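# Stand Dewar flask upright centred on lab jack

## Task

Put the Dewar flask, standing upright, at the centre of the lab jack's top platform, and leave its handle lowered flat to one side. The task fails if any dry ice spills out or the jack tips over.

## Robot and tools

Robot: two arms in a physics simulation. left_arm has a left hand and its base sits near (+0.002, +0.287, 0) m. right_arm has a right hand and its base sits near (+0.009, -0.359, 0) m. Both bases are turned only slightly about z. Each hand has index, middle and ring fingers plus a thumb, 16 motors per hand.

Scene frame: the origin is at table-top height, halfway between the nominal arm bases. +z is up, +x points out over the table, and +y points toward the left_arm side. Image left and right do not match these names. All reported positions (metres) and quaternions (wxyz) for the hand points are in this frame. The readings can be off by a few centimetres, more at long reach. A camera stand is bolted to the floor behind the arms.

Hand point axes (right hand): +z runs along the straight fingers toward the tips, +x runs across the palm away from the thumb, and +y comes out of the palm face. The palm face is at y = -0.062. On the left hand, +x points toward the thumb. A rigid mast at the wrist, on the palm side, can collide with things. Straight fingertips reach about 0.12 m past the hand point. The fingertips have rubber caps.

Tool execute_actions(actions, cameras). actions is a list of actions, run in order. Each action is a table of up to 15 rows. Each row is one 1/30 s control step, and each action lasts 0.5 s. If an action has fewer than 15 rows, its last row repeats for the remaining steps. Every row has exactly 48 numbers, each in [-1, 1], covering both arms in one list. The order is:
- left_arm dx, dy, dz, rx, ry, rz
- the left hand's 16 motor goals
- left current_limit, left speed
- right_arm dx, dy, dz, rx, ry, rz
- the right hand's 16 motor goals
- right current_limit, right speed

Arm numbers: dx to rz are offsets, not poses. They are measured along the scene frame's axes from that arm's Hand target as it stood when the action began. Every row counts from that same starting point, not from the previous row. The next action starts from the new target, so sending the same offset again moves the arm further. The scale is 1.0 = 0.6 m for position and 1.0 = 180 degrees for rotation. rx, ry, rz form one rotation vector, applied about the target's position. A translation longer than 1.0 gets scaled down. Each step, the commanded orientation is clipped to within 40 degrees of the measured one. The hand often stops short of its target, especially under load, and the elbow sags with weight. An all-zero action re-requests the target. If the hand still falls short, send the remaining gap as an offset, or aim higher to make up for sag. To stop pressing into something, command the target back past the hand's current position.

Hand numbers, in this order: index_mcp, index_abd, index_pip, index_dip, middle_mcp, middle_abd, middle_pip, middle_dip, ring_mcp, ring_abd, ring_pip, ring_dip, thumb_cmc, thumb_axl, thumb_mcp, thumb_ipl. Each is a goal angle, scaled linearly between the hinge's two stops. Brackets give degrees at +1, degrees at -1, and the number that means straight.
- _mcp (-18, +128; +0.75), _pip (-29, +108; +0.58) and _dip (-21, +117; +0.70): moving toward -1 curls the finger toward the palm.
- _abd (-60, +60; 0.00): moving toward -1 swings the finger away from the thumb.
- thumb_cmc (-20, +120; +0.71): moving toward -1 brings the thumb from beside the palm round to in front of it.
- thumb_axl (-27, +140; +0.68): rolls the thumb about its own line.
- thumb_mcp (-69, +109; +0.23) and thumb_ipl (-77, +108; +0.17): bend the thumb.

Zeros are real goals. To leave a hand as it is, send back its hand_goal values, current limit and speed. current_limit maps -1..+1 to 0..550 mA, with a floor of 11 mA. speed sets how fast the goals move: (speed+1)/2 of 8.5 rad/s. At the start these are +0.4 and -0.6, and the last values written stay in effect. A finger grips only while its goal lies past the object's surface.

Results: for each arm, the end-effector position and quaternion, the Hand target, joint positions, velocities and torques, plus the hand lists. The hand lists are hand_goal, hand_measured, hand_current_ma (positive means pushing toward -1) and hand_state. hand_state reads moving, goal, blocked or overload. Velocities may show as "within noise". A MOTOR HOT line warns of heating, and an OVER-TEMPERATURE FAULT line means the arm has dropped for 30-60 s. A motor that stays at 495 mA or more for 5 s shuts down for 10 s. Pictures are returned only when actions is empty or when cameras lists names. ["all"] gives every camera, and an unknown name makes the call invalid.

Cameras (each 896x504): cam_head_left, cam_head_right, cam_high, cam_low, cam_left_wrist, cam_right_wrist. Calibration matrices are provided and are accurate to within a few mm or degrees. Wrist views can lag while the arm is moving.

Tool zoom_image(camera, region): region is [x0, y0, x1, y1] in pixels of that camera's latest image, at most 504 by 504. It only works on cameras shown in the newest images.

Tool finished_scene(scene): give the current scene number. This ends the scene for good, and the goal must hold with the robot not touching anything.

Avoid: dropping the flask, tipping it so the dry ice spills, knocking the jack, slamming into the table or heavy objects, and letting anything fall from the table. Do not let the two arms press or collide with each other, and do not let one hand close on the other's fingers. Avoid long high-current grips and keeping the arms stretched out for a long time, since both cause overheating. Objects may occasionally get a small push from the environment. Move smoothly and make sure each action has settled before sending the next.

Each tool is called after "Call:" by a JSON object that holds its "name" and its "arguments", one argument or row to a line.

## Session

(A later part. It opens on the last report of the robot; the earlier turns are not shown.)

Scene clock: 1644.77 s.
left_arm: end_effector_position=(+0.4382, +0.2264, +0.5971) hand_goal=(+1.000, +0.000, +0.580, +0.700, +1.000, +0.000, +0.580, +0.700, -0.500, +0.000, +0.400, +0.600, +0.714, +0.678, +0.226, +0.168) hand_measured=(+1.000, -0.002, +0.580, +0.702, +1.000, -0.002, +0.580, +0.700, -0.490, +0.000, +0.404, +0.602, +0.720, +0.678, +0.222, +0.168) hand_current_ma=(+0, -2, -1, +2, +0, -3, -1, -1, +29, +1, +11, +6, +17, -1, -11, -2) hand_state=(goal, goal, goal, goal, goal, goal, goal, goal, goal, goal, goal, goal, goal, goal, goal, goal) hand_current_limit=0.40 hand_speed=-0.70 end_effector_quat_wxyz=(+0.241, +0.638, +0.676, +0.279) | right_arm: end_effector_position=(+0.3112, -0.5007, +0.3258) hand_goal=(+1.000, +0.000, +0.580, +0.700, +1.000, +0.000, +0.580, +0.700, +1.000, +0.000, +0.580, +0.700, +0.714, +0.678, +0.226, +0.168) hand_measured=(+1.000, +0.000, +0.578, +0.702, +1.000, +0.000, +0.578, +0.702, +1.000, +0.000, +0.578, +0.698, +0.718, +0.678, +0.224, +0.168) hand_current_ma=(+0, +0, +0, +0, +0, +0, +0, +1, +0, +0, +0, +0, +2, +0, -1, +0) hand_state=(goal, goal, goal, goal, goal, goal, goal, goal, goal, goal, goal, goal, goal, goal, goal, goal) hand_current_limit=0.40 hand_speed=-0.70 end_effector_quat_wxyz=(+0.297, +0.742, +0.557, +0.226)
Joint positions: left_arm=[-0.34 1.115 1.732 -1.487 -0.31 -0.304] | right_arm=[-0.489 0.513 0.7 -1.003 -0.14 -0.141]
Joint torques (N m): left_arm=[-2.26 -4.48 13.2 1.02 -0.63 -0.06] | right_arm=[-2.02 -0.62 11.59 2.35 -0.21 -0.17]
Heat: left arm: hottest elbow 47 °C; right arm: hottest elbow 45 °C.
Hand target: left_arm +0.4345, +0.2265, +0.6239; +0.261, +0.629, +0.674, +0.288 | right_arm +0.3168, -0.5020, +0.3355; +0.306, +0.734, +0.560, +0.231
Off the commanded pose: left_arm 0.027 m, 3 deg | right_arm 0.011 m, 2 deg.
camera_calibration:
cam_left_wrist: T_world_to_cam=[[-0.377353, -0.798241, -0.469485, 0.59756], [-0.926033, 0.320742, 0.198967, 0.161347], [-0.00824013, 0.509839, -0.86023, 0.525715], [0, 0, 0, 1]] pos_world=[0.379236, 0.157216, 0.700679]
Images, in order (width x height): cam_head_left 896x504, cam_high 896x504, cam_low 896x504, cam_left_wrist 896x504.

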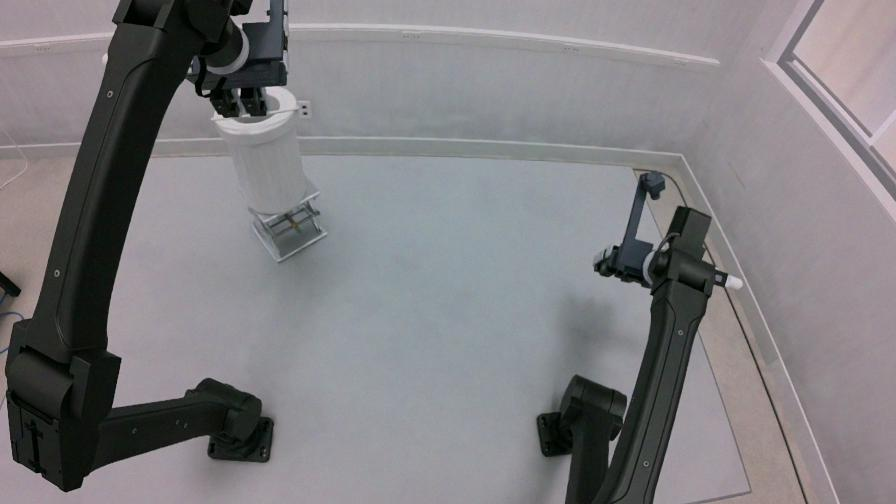

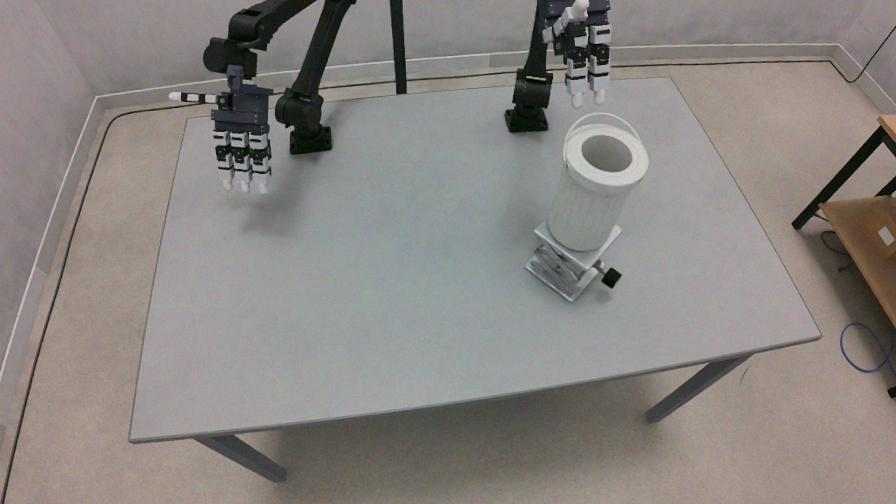

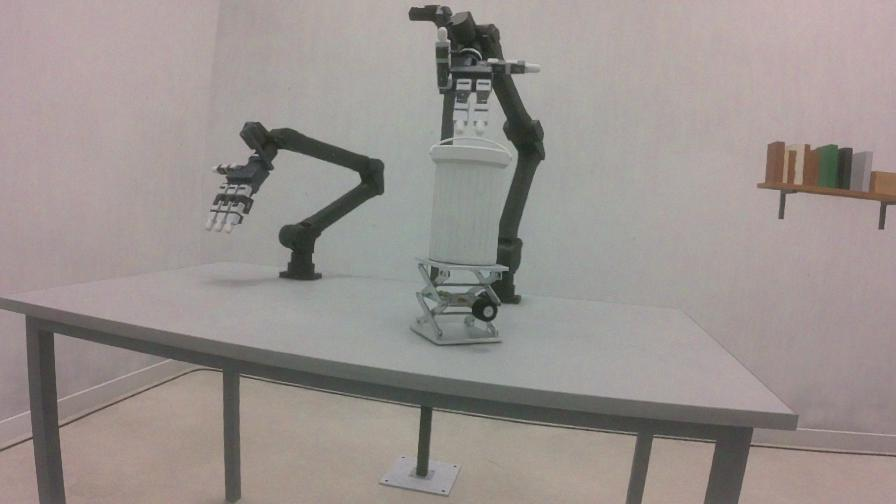

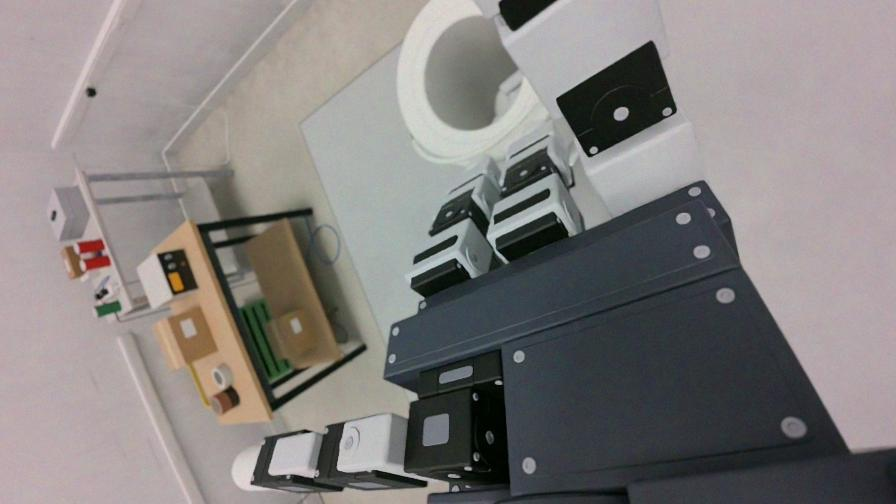

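Call:
{"name": "execute_actions", "arguments": {
  "actions": [
    [[0.0125,0.003,-0.035,0,0,0,1,0,0.58,0.7,1,0,0.58,0.7,-0.5,0,0.4,0.6,0.714,0.678,0.226,0.168,0.4,-0.7,0,0,0,0,0,0,1,0,0.58,0.7,1,0,0.58,0.7,1,0,0.58,0.7,0.714,0.678,0.226,0.168,0.4,-0.7]],
    [[0.0,0,-0.035,0,0,0,1,0,0.58,0.7,1,0,0.58,0.7,-0.5,0,0.4,0.6,0.714,0.678,0.226,0.168,0.4,-0.7,0,0,0,0,0,0,1,0,0.58,0.7,1,0,0.58,0.7,1,0,0.58,0.7,0.714,0.678,0.226,0.168,0.4,-0.7]]
  ],
  "cameras": ["cam_low","cam_high","cam_head_left","cam_left_wrist"]
}}

Call:
{"name": "zoom_image", "arguments": {
  "camera": "cam_high",
  "region": [510, 90, 670, 290]
}}

Call:
{"name": "zoom_image", "arguments": {
  "camera": "cam_low",
  "region": [400, 40, 540, 220]
}}

Call:
{"name": "zoom_image", "arguments": {
  "camera": "cam_head_left",
  "region": [160, 0, 340, 200]
}}

Scene clock: 1661.83 s.
left_arm: end_effector_position=(+0.4413, +0.2238, +0.5777) hand_goal=(+1.000, +0.000, +0.580, +0.700, +1.000, +0.000, +0.580, +0.700, -0.500, +0.000, +0.400, +0.600, +0.714, +0.678, +0.226, +0.168) hand_measured=(+1.000, -0.004, +0.584, +0.704, +1.000, -0.002, +0.580, +0.700, -0.490, +0.000, +0.404, +0.602, +0.720, +0.678, +0.222, +0.168) hand_current_ma=(+0, -6, +10, +7, +0, -3, -1, -1, +28, +1, +11, +6, +17, -1, -11, -2) hand_state=(goal, goal, goal, goal, goal, goal, goal, goal, goal, goal, goal, goal, goal, goal, goal, goal) hand_current_limit=0.40 hand_speed=-0.70 end_effector_quat_wxyz=(+0.254, +0.635, +0.673, +0.282) | right_arm: end_effector_position=(+0.3112, -0.5007, +0.3258) hand_goal=(+1.000, +0.000, +0.580, +0.700, +1.000, +0.000, +0.580, +0.700, +1.000, +0.000, +0.580, +0.700, +0.714, +0.678, +0.226, +0.168) hand_measured=(+1.000, +0.000, +0.578, +0.702, +1.000, +0.000, +0.578, +0.702, +1.000, +0.000, +0.578, +0.698, +0.718, +0.678, +0.224, +0.168) hand_current_ma=(+0, +0, +0, +0, +0, +0, +0, +1, +0, +0, +0, +0, +2, +0, -1, +0) hand_state=(goal, goal, goal, goal, goal, goal, goal, goal, goal, goal, goal, goal, goal, goal, goal, goal) hand_current_limit=0.40 hand_speed=-0.70 end_effector_quat_wxyz=(+0.297, +0.742, +0.557, +0.226)
Joint positions: left_arm=[-0.342 1.079 1.631 -1.395 -0.305 -0.304] | right_arm=[-0.489 0.513 0.7 -1.003 -0.14 -0.141]
Joint torques (N m): left_arm=[-0.91 -5.36 8.62 2.07 -0.37 0.07] | right_arm=[-1.96 -0.79 11.58 2.29 -0.2 -0.14]
Heat: left arm: hottest elbow 47 °C; right arm: hottest elbow 45 °C.
Hand target: left_arm +0.4420, +0.2283, +0.5819; +0.261, +0.629, +0.674, +0.288 | right_arm +0.3168, -0.5020, +0.3355; +0.306, +0.734, +0.560, +0.231
Off the commanded pose: left_arm 0.006 m, 1 deg | right_arm 0.011 m, 2 deg.
camera_calibration:
cam_left_wrist: T_world_to_cam=[[-0.369477, -0.80265, -0.468231, 0.584378], [-0.929115, 0.32737, 0.171973, 0.184399], [0.0152505, 0.498581, -0.866709, 0.506354], [0, 0, 0, 1]] pos_world=[0.37952, 0.156226, 0.680773]
Images, in order (width x height): cam_head_left 896x504, cam_high 896x504, cam_low 896x504, cam_left_wrist 896x504.

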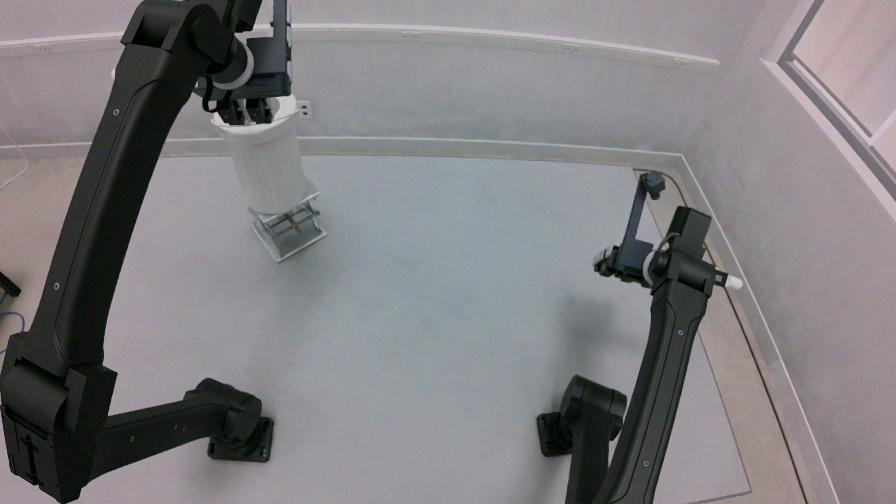

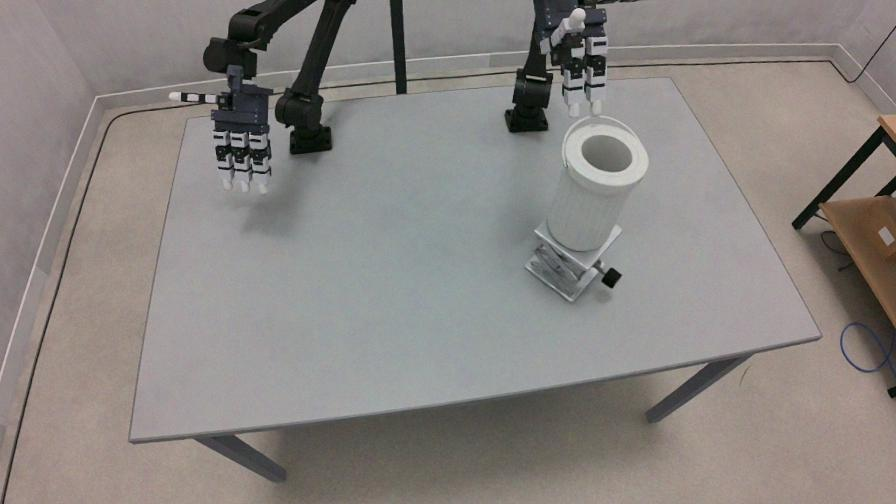

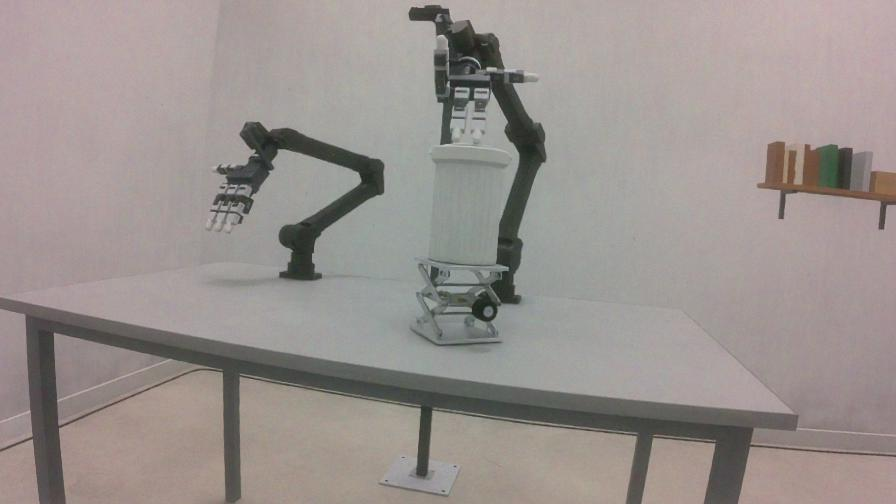

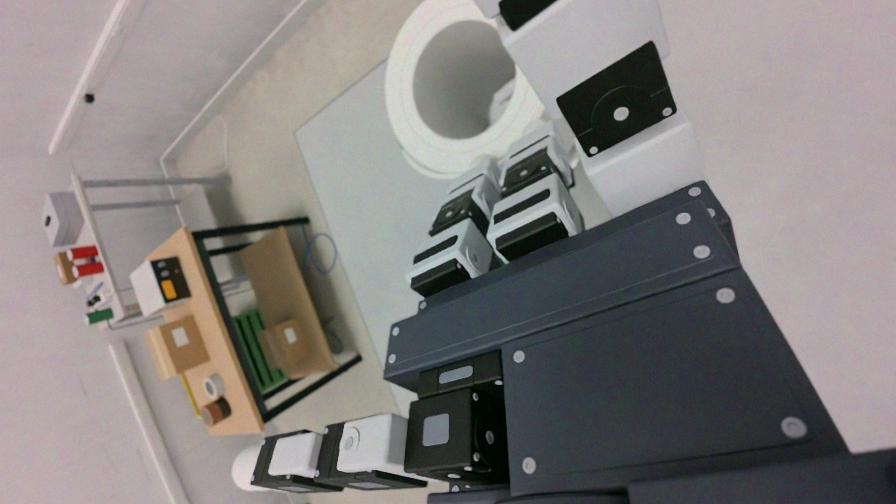

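Scaled by 2.520.

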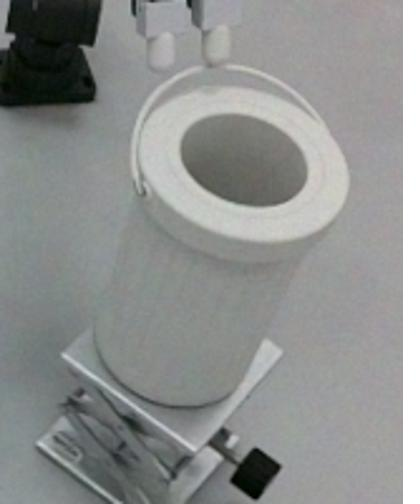

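Scaled by 2.800.

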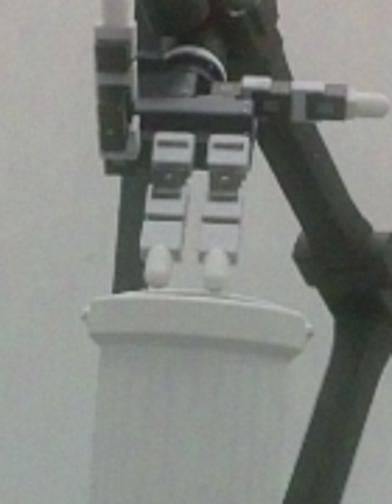

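Scaled by 2.520.

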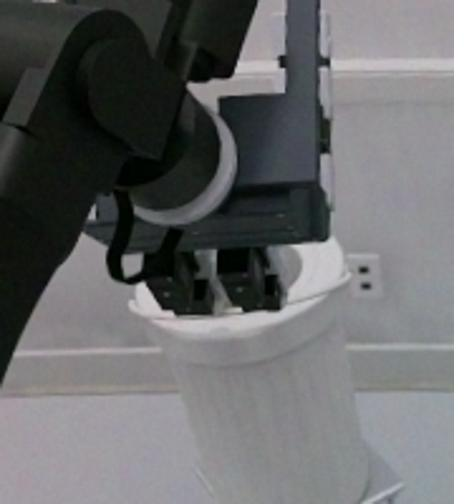

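Call:
{"name": "execute_actions", "arguments": {
  "actions": [
    [[-0.002,0.005,-0.028,0,0,0,1,0,0.58,0.7,1,0,0.58,0.7,-0.5,0,0.4,0.6,0.714,0.678,0.226,0.168,0.4,-0.7,0,0,0,0,0,0,1,0,0.58,0.7,1,0,0.58,0.7,1,0,0.58,0.7,0.714,0.678,0.226,0.168,0.4,-0.7]]
  ],
  "cameras": ["cam_low","cam_high","cam_head_left","cam_left_wrist"]
}}

Call:
{"name": "zoom_image", "arguments": {
  "camera": "cam_high",
  "region": [510, 90, 670, 290]
}}

Call:
{"name": "zoom_image", "arguments": {
  "camera": "cam_low",
  "region": [400, 40, 540, 220]
}}

Call:
{"name": "zoom_image", "arguments": {
  "camera": "cam_head_left",
  "region": [160, 0, 340, 200]
}}

Scene clock: 1668.10 s.
left_arm: end_effector_position=(+0.4400, +0.2237, +0.5598) hand_goal=(+1.000, +0.000, +0.580, +0.700, +1.000, +0.000, +0.580, +0.700, -0.500, +0.000, +0.400, +0.600, +0.714, +0.678, +0.226, +0.168) hand_measured=(+1.000, -0.002, +0.582, +0.702, +1.000, -0.002, +0.580, +0.700, -0.490, +0.000, +0.404, +0.602, +0.720, +0.678, +0.222, +0.168) hand_current_ma=(+0, -4, +4, +4, +0, -3, -1, -1, +28, +1, +11, +6, +17, -1, -11, -2) hand_state=(goal, goal, goal, goal, goal, goal, goal, goal, goal, goal, goal, goal, goal, goal, goal, goal) hand_current_limit=0.40 hand_speed=-0.70 end_effector_quat_wxyz=(+0.254, +0.635, +0.673, +0.280) | right_arm: end_effector_position=(+0.3112, -0.5007, +0.3258) hand_goal=(+1.000, +0.000, +0.580, +0.700, +1.000, +0.000, +0.580, +0.700, +1.000, +0.000, +0.580, +0.700, +0.714, +0.678, +0.226, +0.168) hand_measured=(+1.000, +0.000, +0.578, +0.702, +1.000, +0.000, +0.578, +0.702, +1.000, +0.000, +0.578, +0.698, +0.718, +0.678, +0.224, +0.168) hand_current_ma=(+0, +0, +0, +0, +0, +0, +0, +1, +0, +0, +0, +0, +2, +0, -1, +0) hand_state=(goal, goal, goal, goal, goal, goal, goal, goal, goal, goal, goal, goal, goal, goal, goal, goal) hand_current_limit=0.40 hand_speed=-0.70 end_effector_quat_wxyz=(+0.297, +0.742, +0.557, +0.226)
Joint positions: left_arm=[-0.342 1.052 1.561 -1.353 -0.302 -0.304] | right_arm=[-0.489 0.513 0.7 -1.003 -0.14 -0.141]
Joint torques (N m): left_arm=[-0.15 -5.3 8.94 2.09 -0.28 0.14] | right_arm=[-1.79 -0.67 11.58 2.28 -0.2 -0.14]
Heat: left arm: hottest elbow 47 °C; right arm: hottest elbow 45 °C.
Hand target: left_arm +0.4408, +0.2313, +0.5651; +0.261, +0.629, +0.674, +0.288 | right_arm +0.3168, -0.5020, +0.3355; +0.306, +0.734, +0.560, +0.231
Off the commanded pose: left_arm 0.009 m, 1 deg | right_arm 0.011 m, 2 deg.
camera_calibration:
cam_left_wrist: T_world_to_cam=[[-0.372163, -0.80263, -0.466133, 0.57543], [-0.928057, 0.329554, 0.173507, 0.184508], [0.014354, 0.497171, -0.867534, 0.492035], [0, 0, 0, 1]] pos_world=[0.378324, 0.156426, 0.663071]
Images, in order (width x height): cam_head_left 896x504, cam_high 896x504, cam_low 896x504, cam_left_wrist 896x504.

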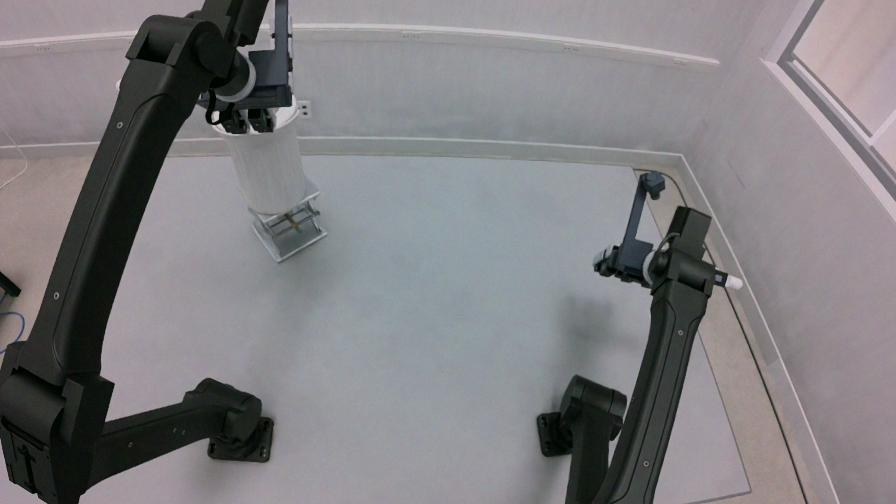

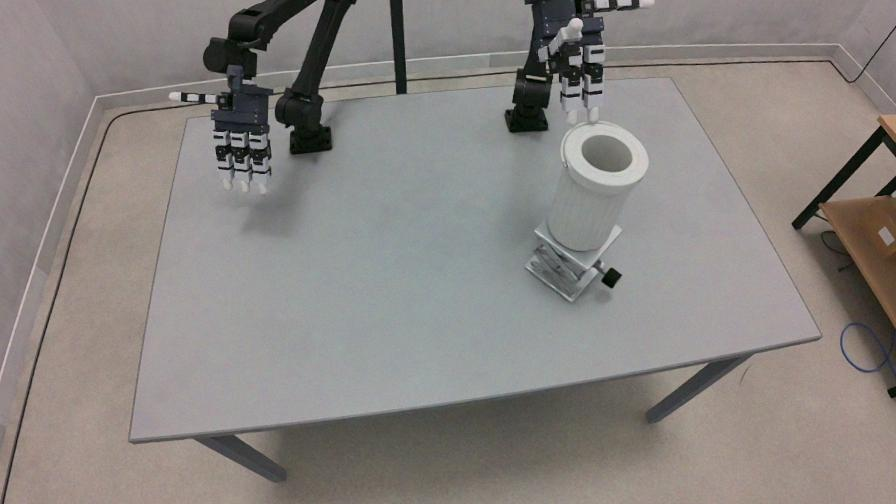

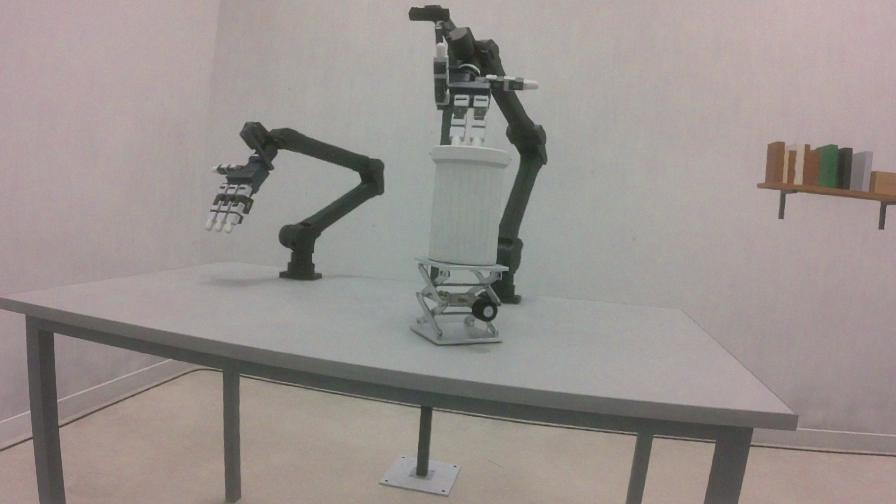

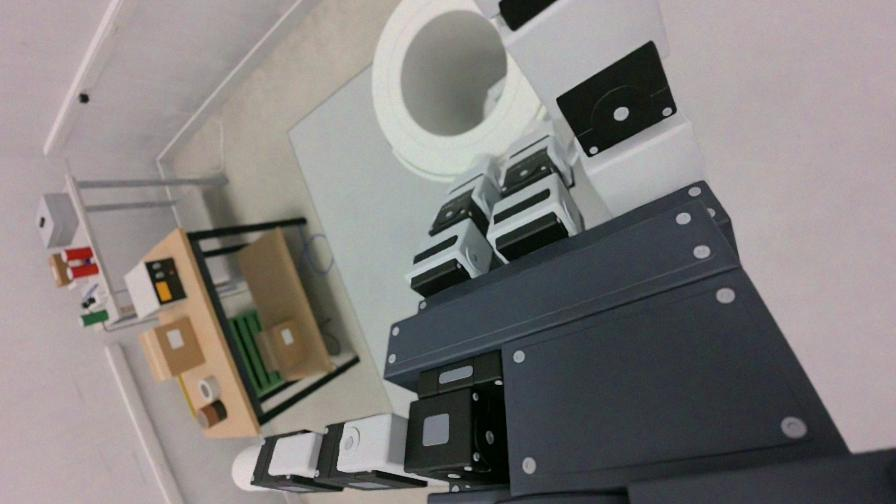

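Scaled by 2.520.

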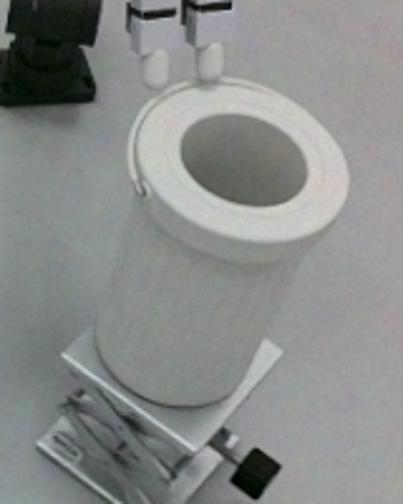

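Scaled by 2.800.

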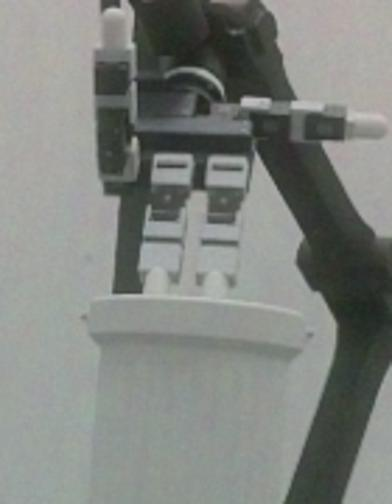

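Scaled by 2.520.

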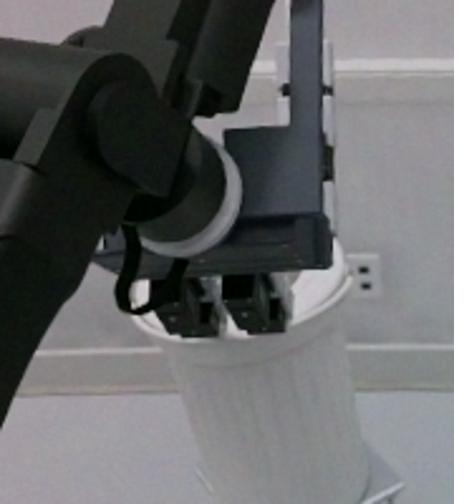

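Call:
{"name": "execute_actions", "arguments": {
  "actions": [
    [[-0.006,0.0,0.045,0,0,0,1,0,0.58,0.7,1,0,0.58,0.7,-0.5,0,0.4,0.6,0.714,0.678,0.226,0.168,0.4,-0.7,0,0,0,0,0,0,1,0,0.58,0.7,1,0,0.58,0.7,1,0,0.58,0.7,0.714,0.678,0.226,0.168,0.4,-0.7]],
    [[0.0,0.03,0,0,0,0,1,0,0.58,0.7,1,0,0.58,0.7,-0.5,0,0.4,0.6,0.714,0.678,0.226,0.168,0.4,-0.7,0,0,0,0,0,0,1,0,0.58,0.7,1,0,0.58,0.7,1,0,0.58,0.7,0.714,0.678,0.226,0.168,0.4,-0.7]]
  ],
  "cameras": ["cam_low","cam_high","cam_head_left","cam_left_wrist"]
}}

Call:
{"name": "zoom_image", "arguments": {
  "camera": "cam_high",
  "region": [510, 90, 670, 290]
}}

Call:
{"name": "zoom_image", "arguments": {
  "camera": "cam_low",
  "region": [400, 40, 540, 220]
}}

Call:
{"name": "zoom_image", "arguments": {
  "camera": "cam_head_left",
  "region": [160, 0, 340, 200]
}}

Scene clock: 1688.80 s.
left_arm: end_effector_position=(+0.4427, +0.2476, +0.5600) hand_goal=(+1.000, +0.000, +0.580, +0.700, +1.000, +0.000, +0.580, +0.700, -0.500, +0.000, +0.400, +0.600, +0.714, +0.678, +0.226, +0.168) hand_measured=(+1.000, -0.002, +0.582, +0.702, +1.000, -0.002, +0.580, +0.700, -0.490, +0.000, +0.404, +0.602, +0.720, +0.678, +0.222, +0.168) hand_current_ma=(+0, -3, +4, +4, +0, -3, -1, -1, +28, +0, +11, +6, +17, -1, -11, -2) hand_state=(goal, goal, goal, goal, goal, goal, goal, goal, goal, goal, goal, goal, goal, goal, goal, goal) hand_current_limit=0.40 hand_speed=-0.70 end_effector_quat_wxyz=(+0.237, +0.635, +0.682, +0.274) | right_arm: end_effector_position=(+0.3112, -0.5007, +0.3258) hand_goal=(+1.000, +0.000, +0.580, +0.700, +1.000, +0.000, +0.580, +0.700, +1.000, +0.000, +0.580, +0.700, +0.714, +0.678, +0.226, +0.168) hand_measured=(+1.000, +0.000, +0.578, +0.702, +1.000, +0.000, +0.578, +0.702, +1.000, +0.000, +0.578, +0.698, +0.718, +0.678, +0.224, +0.168) hand_current_ma=(+0, +0, +0, +0, +0, +0, +0, +1, +0, +0, +0, +0, +2, +0, -1, +0) hand_state=(goal, goal, goal, goal, goal, goal, goal, goal, goal, goal, goal, goal, goal, goal, goal, goal) hand_current_limit=0.40 hand_speed=-0.70 end_effector_quat_wxyz=(+0.297, +0.742, +0.557, +0.226)
Joint positions: left_arm=[-0.267 1.063 1.591 -1.396 -0.262 -0.263] | right_arm=[-0.489 0.513 0.7 -1.003 -0.14 -0.141]
Joint torques (N m): left_arm=[-0.73 -5.19 13.2 1.4 -0.24 0.17] | right_arm=[-2.14 -0.56 11.6 2.33 -0.19 -0.15]
Heat: left arm: hottest elbow 47 °C; right arm: hottest elbow 45 °C.
Hand target: left_arm +0.4372, +0.2493, +0.5921; +0.261, +0.629, +0.674, +0.288 | right_arm +0.3168, -0.5020, +0.3355; +0.306, +0.734, +0.560, +0.231
Off the commanded pose: left_arm 0.033 m, 3 deg | right_arm 0.011 m, 2 deg.
camera_calibration:
cam_left_wrist: T_world_to_cam=[[-0.373281, -0.806179, -0.45906, 0.593038], [-0.927355, 0.310412, 0.208942, 0.163623], [-0.0259466, 0.503706, -0.863485, 0.49429], [0, 0, 0, 1]] pos_world=[0.385932, 0.178328, 0.664865]
Images, in order (width x height): cam_head_left 896x504, cam_high 896x504, cam_low 896x504, cam_left_wrist 896x504.

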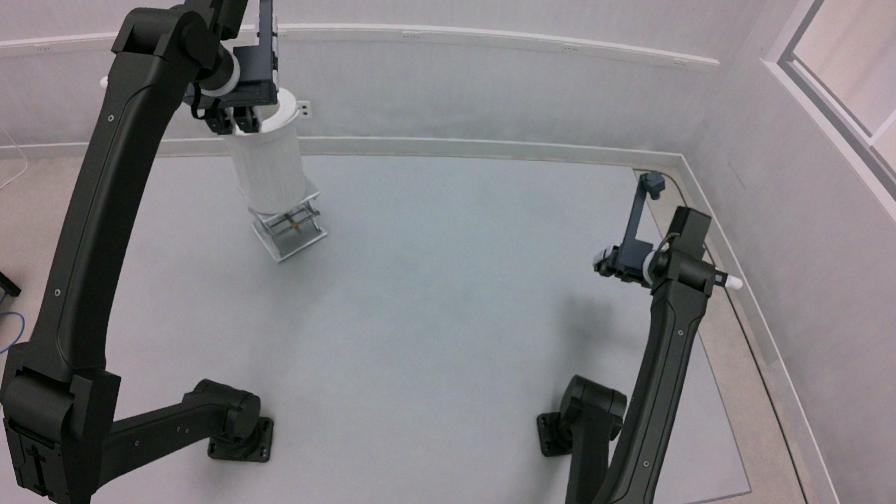

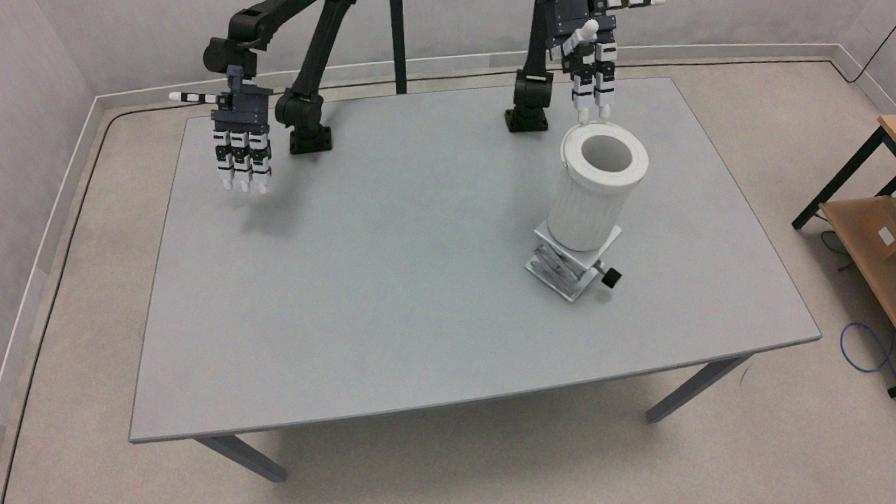

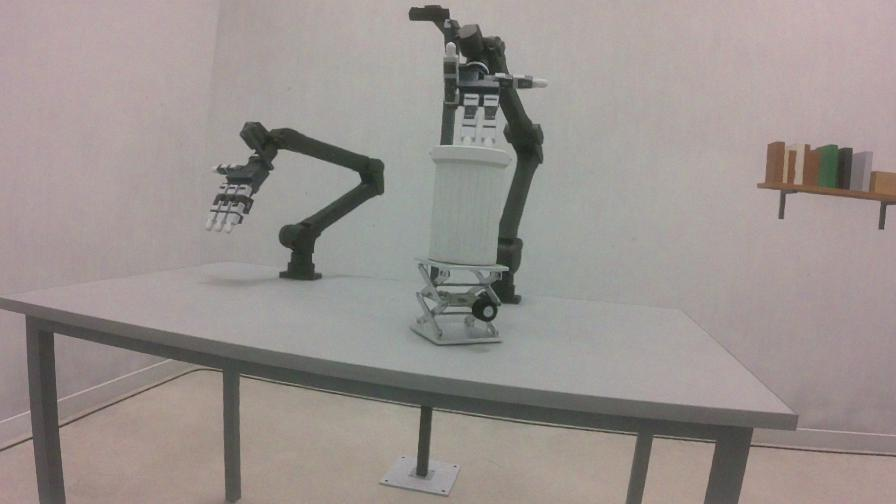

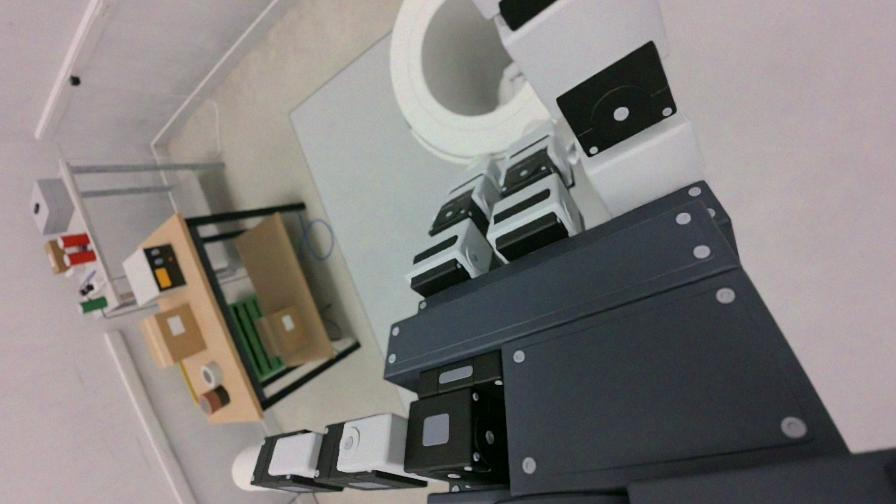

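Scaled by 2.520.

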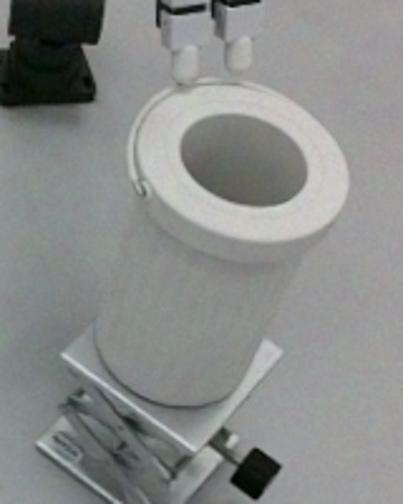

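Scaled by 2.800.

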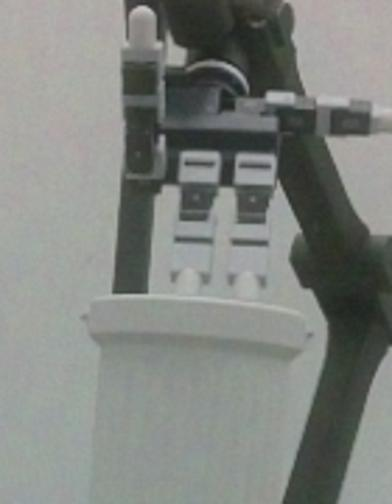

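Scaled by 2.520.

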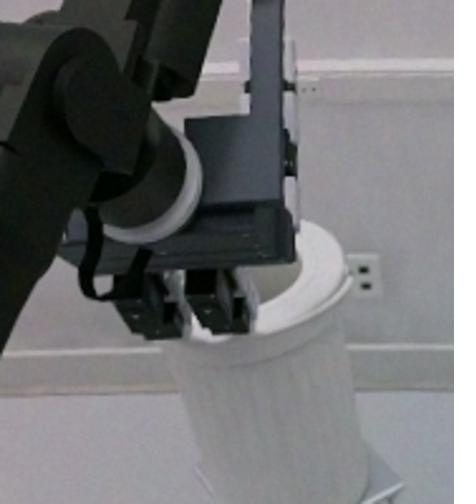

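Call:
{"name": "execute_actions", "arguments": {
  "actions": [
    [[-0.007,0.003,-0.01,0,0,0,1,0,0.58,0.7,1,0,0.58,0.7,-0.5,0,0.4,0.6,0.714,0.678,0.226,0.168,0.4,-0.7,0,0,0,0,0,0,1,0,0.58,0.7,1,0,0.58,0.7,1,0,0.58,0.7,0.714,0.678,0.226,0.168,0.4,-0.7]]
  ],
  "cameras": ["cam_high"]
}}

Call:
{"name": "zoom_image", "arguments": {
  "camera": "cam_high",
  "region": [510, 90, 670, 290]
}}

Scene clock: 1696.57 s.
left_arm: end_effector_position=(+0.4357, +0.2493, +0.5669) hand_goal=(+1.000, +0.000, +0.580, +0.700, +1.000, +0.000, +0.580, +0.700, -0.500, +0.000, +0.400, +0.600, +0.714, +0.678, +0.226, +0.168) hand_measured=(+1.000, -0.002, +0.582, +0.702, +1.000, -0.002, +0.580, +0.700, -0.490, +0.000, +0.404, +0.602, +0.720, +0.678, +0.222, +0.168) hand_current_ma=(+0, -3, +4, +4, +0, -3, -1, -1, +28, +0, +11, +6, +17, -1, -11, -2) hand_state=(goal, goal, goal, goal, goal, goal, goal, goal, goal, goal, goal, goal, goal, goal, goal, goal) hand_current_limit=0.40 hand_speed=-0.70 end_effector_quat_wxyz=(+0.245, +0.633, +0.680, +0.277) | right_arm: end_effector_position=(+0.3112, -0.5007, +0.3258) hand_goal=(+1.000, +0.000, +0.580, +0.700, +1.000, +0.000, +0.580, +0.700, +1.000, +0.000, +0.580, +0.700, +0.714, +0.678, +0.226, +0.168) hand_measured=(+1.000, +0.000, +0.578, +0.702, +1.000, +0.000, +0.578, +0.702, +1.000, +0.000, +0.578, +0.698, +0.718, +0.678, +0.224, +0.168) hand_current_ma=(+0, +0, +0, +0, +0, +0, +0, +1, +0, +0, +0, +0, +2, +0, -1, +0) hand_state=(goal, goal, goal, goal, goal, goal, goal, goal, goal, goal, goal, goal, goal, goal, goal, goal) hand_current_limit=0.40 hand_speed=-0.70 end_effector_quat_wxyz=(+0.297, +0.742, +0.557, +0.226)
Joint positions: left_arm=[-0.267 1.046 1.591 -1.396 -0.261 -0.261] | right_arm=[-0.489 0.513 0.7 -1.003 -0.14 -0.141]
Joint torques (N m): left_arm=[-0.79 -4.95 11.04 1.81 -0.23 0.18] | right_arm=[-1.9 -0.79 11.54 2.39 -0.19 -0.17]
Heat: left arm: hottest elbow 47 °C; right arm: hottest elbow 45 °C.
Hand target: left_arm +0.4330, +0.2511, +0.5861; +0.261, +0.629, +0.674, +0.288 | right_arm +0.3168, -0.5020, +0.3355; +0.306, +0.734, +0.560, +0.231
Off the commanded pose: left_arm 0.020 m, 2 deg | right_arm 0.011 m, 2 deg.
Images, in order (width x height): cam_high 896x504.

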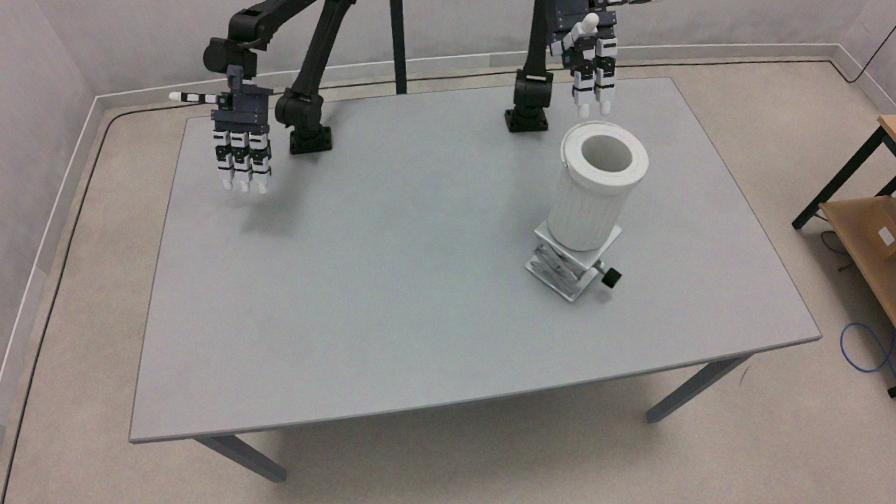

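Scaled by 2.520.

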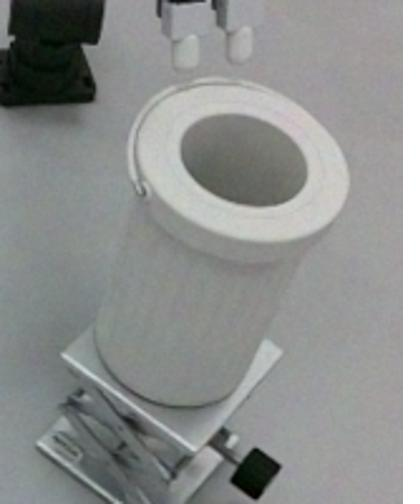

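Call:
{"name": "execute_actions", "arguments": {
  "actions": [
    [[0.0,0.0,-0.03,0,0,0,1,0,0.58,0.7,1,0,0.58,0.7,-0.5,0,0.4,0.6,0.714,0.678,0.226,0.168,0.4,-0.7,0,0,0,0,0,0,1,0,0.58,0.7,1,0,0.58,0.7,1,0,0.58,0.7,0.714,0.678,0.226,0.168,0.4,-0.7]],
    [[0.0,0.0,-0.015,0,0,0,1,0,0.58,0.7,1,0,0.58,0.7,-0.5,0,0.4,0.6,0.714,0.678,0.226,0.168,0.4,-0.7,0,0,0,0,0,0,1,0,0.58,0.7,1,0,0.58,0.7,1,0,0.58,0.7,0.714,0.678,0.226,0.168,0.4,-0.7]]
  ],
  "cameras": ["cam_low","cam_high","cam_head_left","cam_left_wrist"]
}}

Call:
{"name": "zoom_image", "arguments": {
  "camera": "cam_high",
  "region": [510, 90, 670, 290]
}}

Call:
{"name": "zoom_image", "arguments": {
  "camera": "cam_low",
  "region": [390, 100, 530, 300]
}}

Call:
{"name": "zoom_image", "arguments": {
  "camera": "cam_head_left",
  "region": [160, 60, 340, 260]
}}

Scene clock: 1704.60 s.
left_arm: end_effector_position=(+0.4340, +0.2495, +0.5539) hand_goal=(+1.000, +0.000, +0.580, +0.700, +1.000, +0.000, +0.580, +0.700, -0.500, +0.000, +0.400, +0.600, +0.714, +0.678, +0.226, +0.168) hand_measured=(+1.000, -0.002, +0.582, +0.702, +1.000, -0.002, +0.580, +0.700, -0.490, +0.000, +0.404, +0.602, +0.720, +0.678, +0.222, +0.168) hand_current_ma=(+0, -3, +4, +4, +0, -3, -1, -1, +28, +0, +11, +6, +17, -1, -11, -2) hand_state=(goal, goal, goal, goal, goal, goal, goal, goal, goal, goal, goal, goal, goal, goal, goal, goal) hand_current_limit=0.40 hand_speed=-0.70 end_effector_quat_wxyz=(+0.253, +0.630, +0.679, +0.280) | right_arm: end_effector_position=(+0.3112, -0.5007, +0.3258) hand_goal=(+1.000, +0.000, +0.580, +0.700, +1.000, +0.000, +0.580, +0.700, +1.000, +0.000, +0.580, +0.700, +0.714, +0.678, +0.226, +0.168) hand_measured=(+1.000, +0.000, +0.578, +0.702, +1.000, +0.000, +0.578, +0.702, +1.000, +0.000, +0.578, +0.698, +0.718, +0.678, +0.224, +0.168) hand_current_ma=(+0, +0, +0, +0, +0, +0, +0, +1, +0, +0, +0, +0, +2, +0, -1, +0) hand_state=(goal, goal, goal, goal, goal, goal, goal, goal, goal, goal, goal, goal, goal, goal, goal, goal) hand_current_limit=0.40 hand_speed=-0.70 end_effector_quat_wxyz=(+0.297, +0.742, +0.557, +0.226)
Joint positions: left_arm=[-0.267 1.014 1.52 -1.338 -0.259 -0.261] | right_arm=[-0.489 0.513 0.7 -1.003 -0.14 -0.141]
Joint torques (N m): left_arm=[-0.62 -4.78 8.81 2.13 -0.24 0.19] | right_arm=[-1.67 -0.67 11.54 2.4 -0.21 -0.15]
Heat: left arm: hottest elbow 47 °C; right arm: hottest elbow 45 °C.
Hand target: left_arm +0.4330, +0.2511, +0.5591; +0.261, +0.629, +0.674, +0.288 | right_arm +0.3168, -0.5020, +0.3355; +0.306, +0.734, +0.560, +0.231
Off the commanded pose: left_arm 0.006 m, 1 deg | right_arm 0.011 m, 2 deg.
camera_calibration:
cam_left_wrist: T_world_to_cam=[[-0.359919, -0.810357, -0.462364, 0.585691], [-0.932967, 0.315602, 0.173115, 0.177295], [0.0056385, 0.493677, -0.869627, 0.479924], [0, 0, 0, 1]] pos_world=[0.373506, 0.181736, 0.657465]
Images, in order (width x height): cam_head_left 896x504, cam_high 896x504, cam_low 896x504, cam_left_wrist 896x504.

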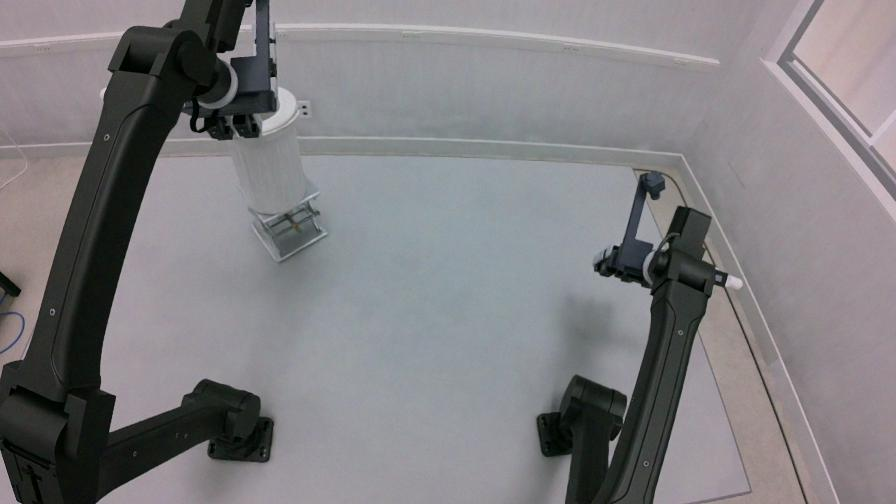

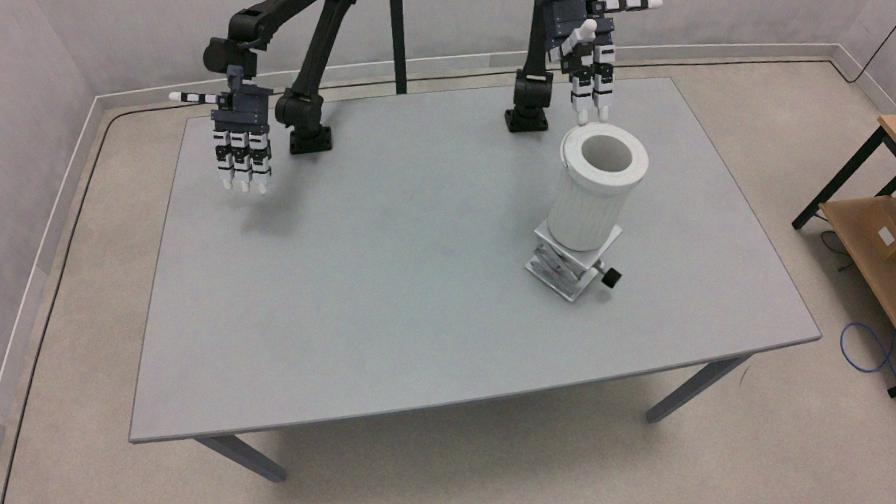

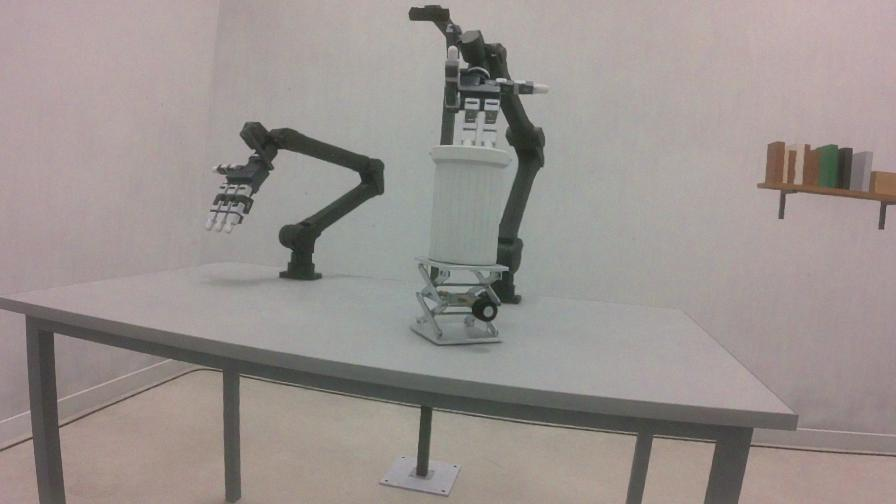

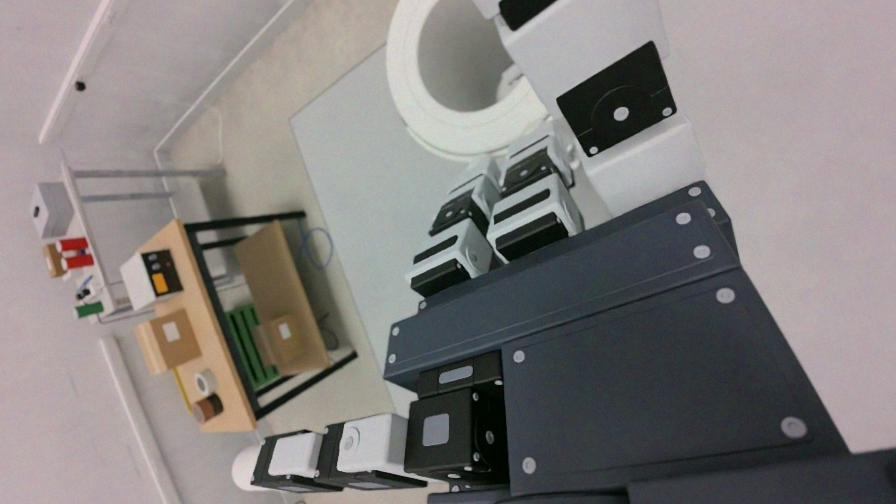

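Scaled by 2.520.

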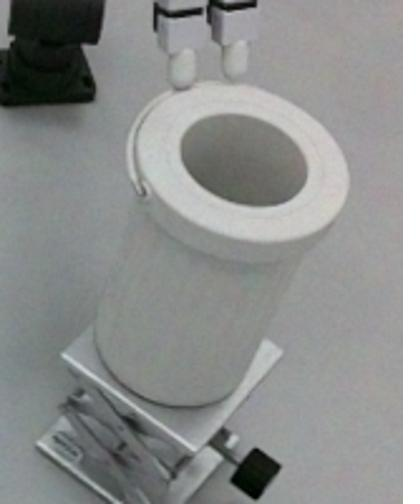

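Scaled by 2.520.

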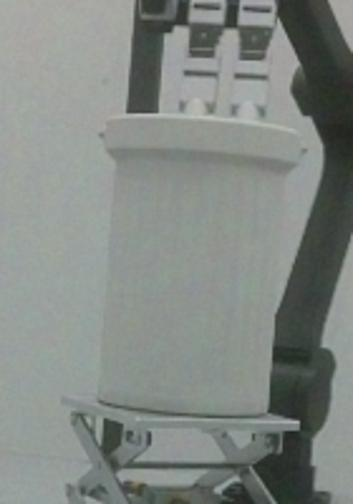

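Scaled by 2.520.

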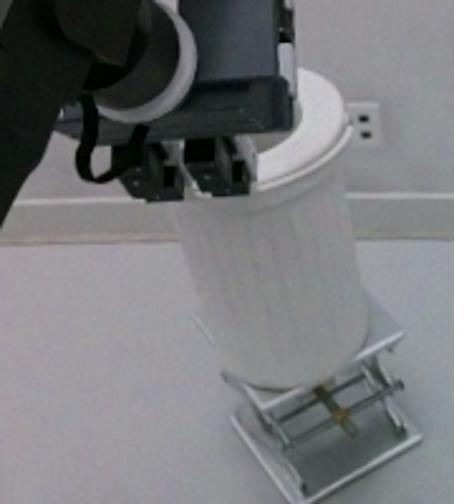

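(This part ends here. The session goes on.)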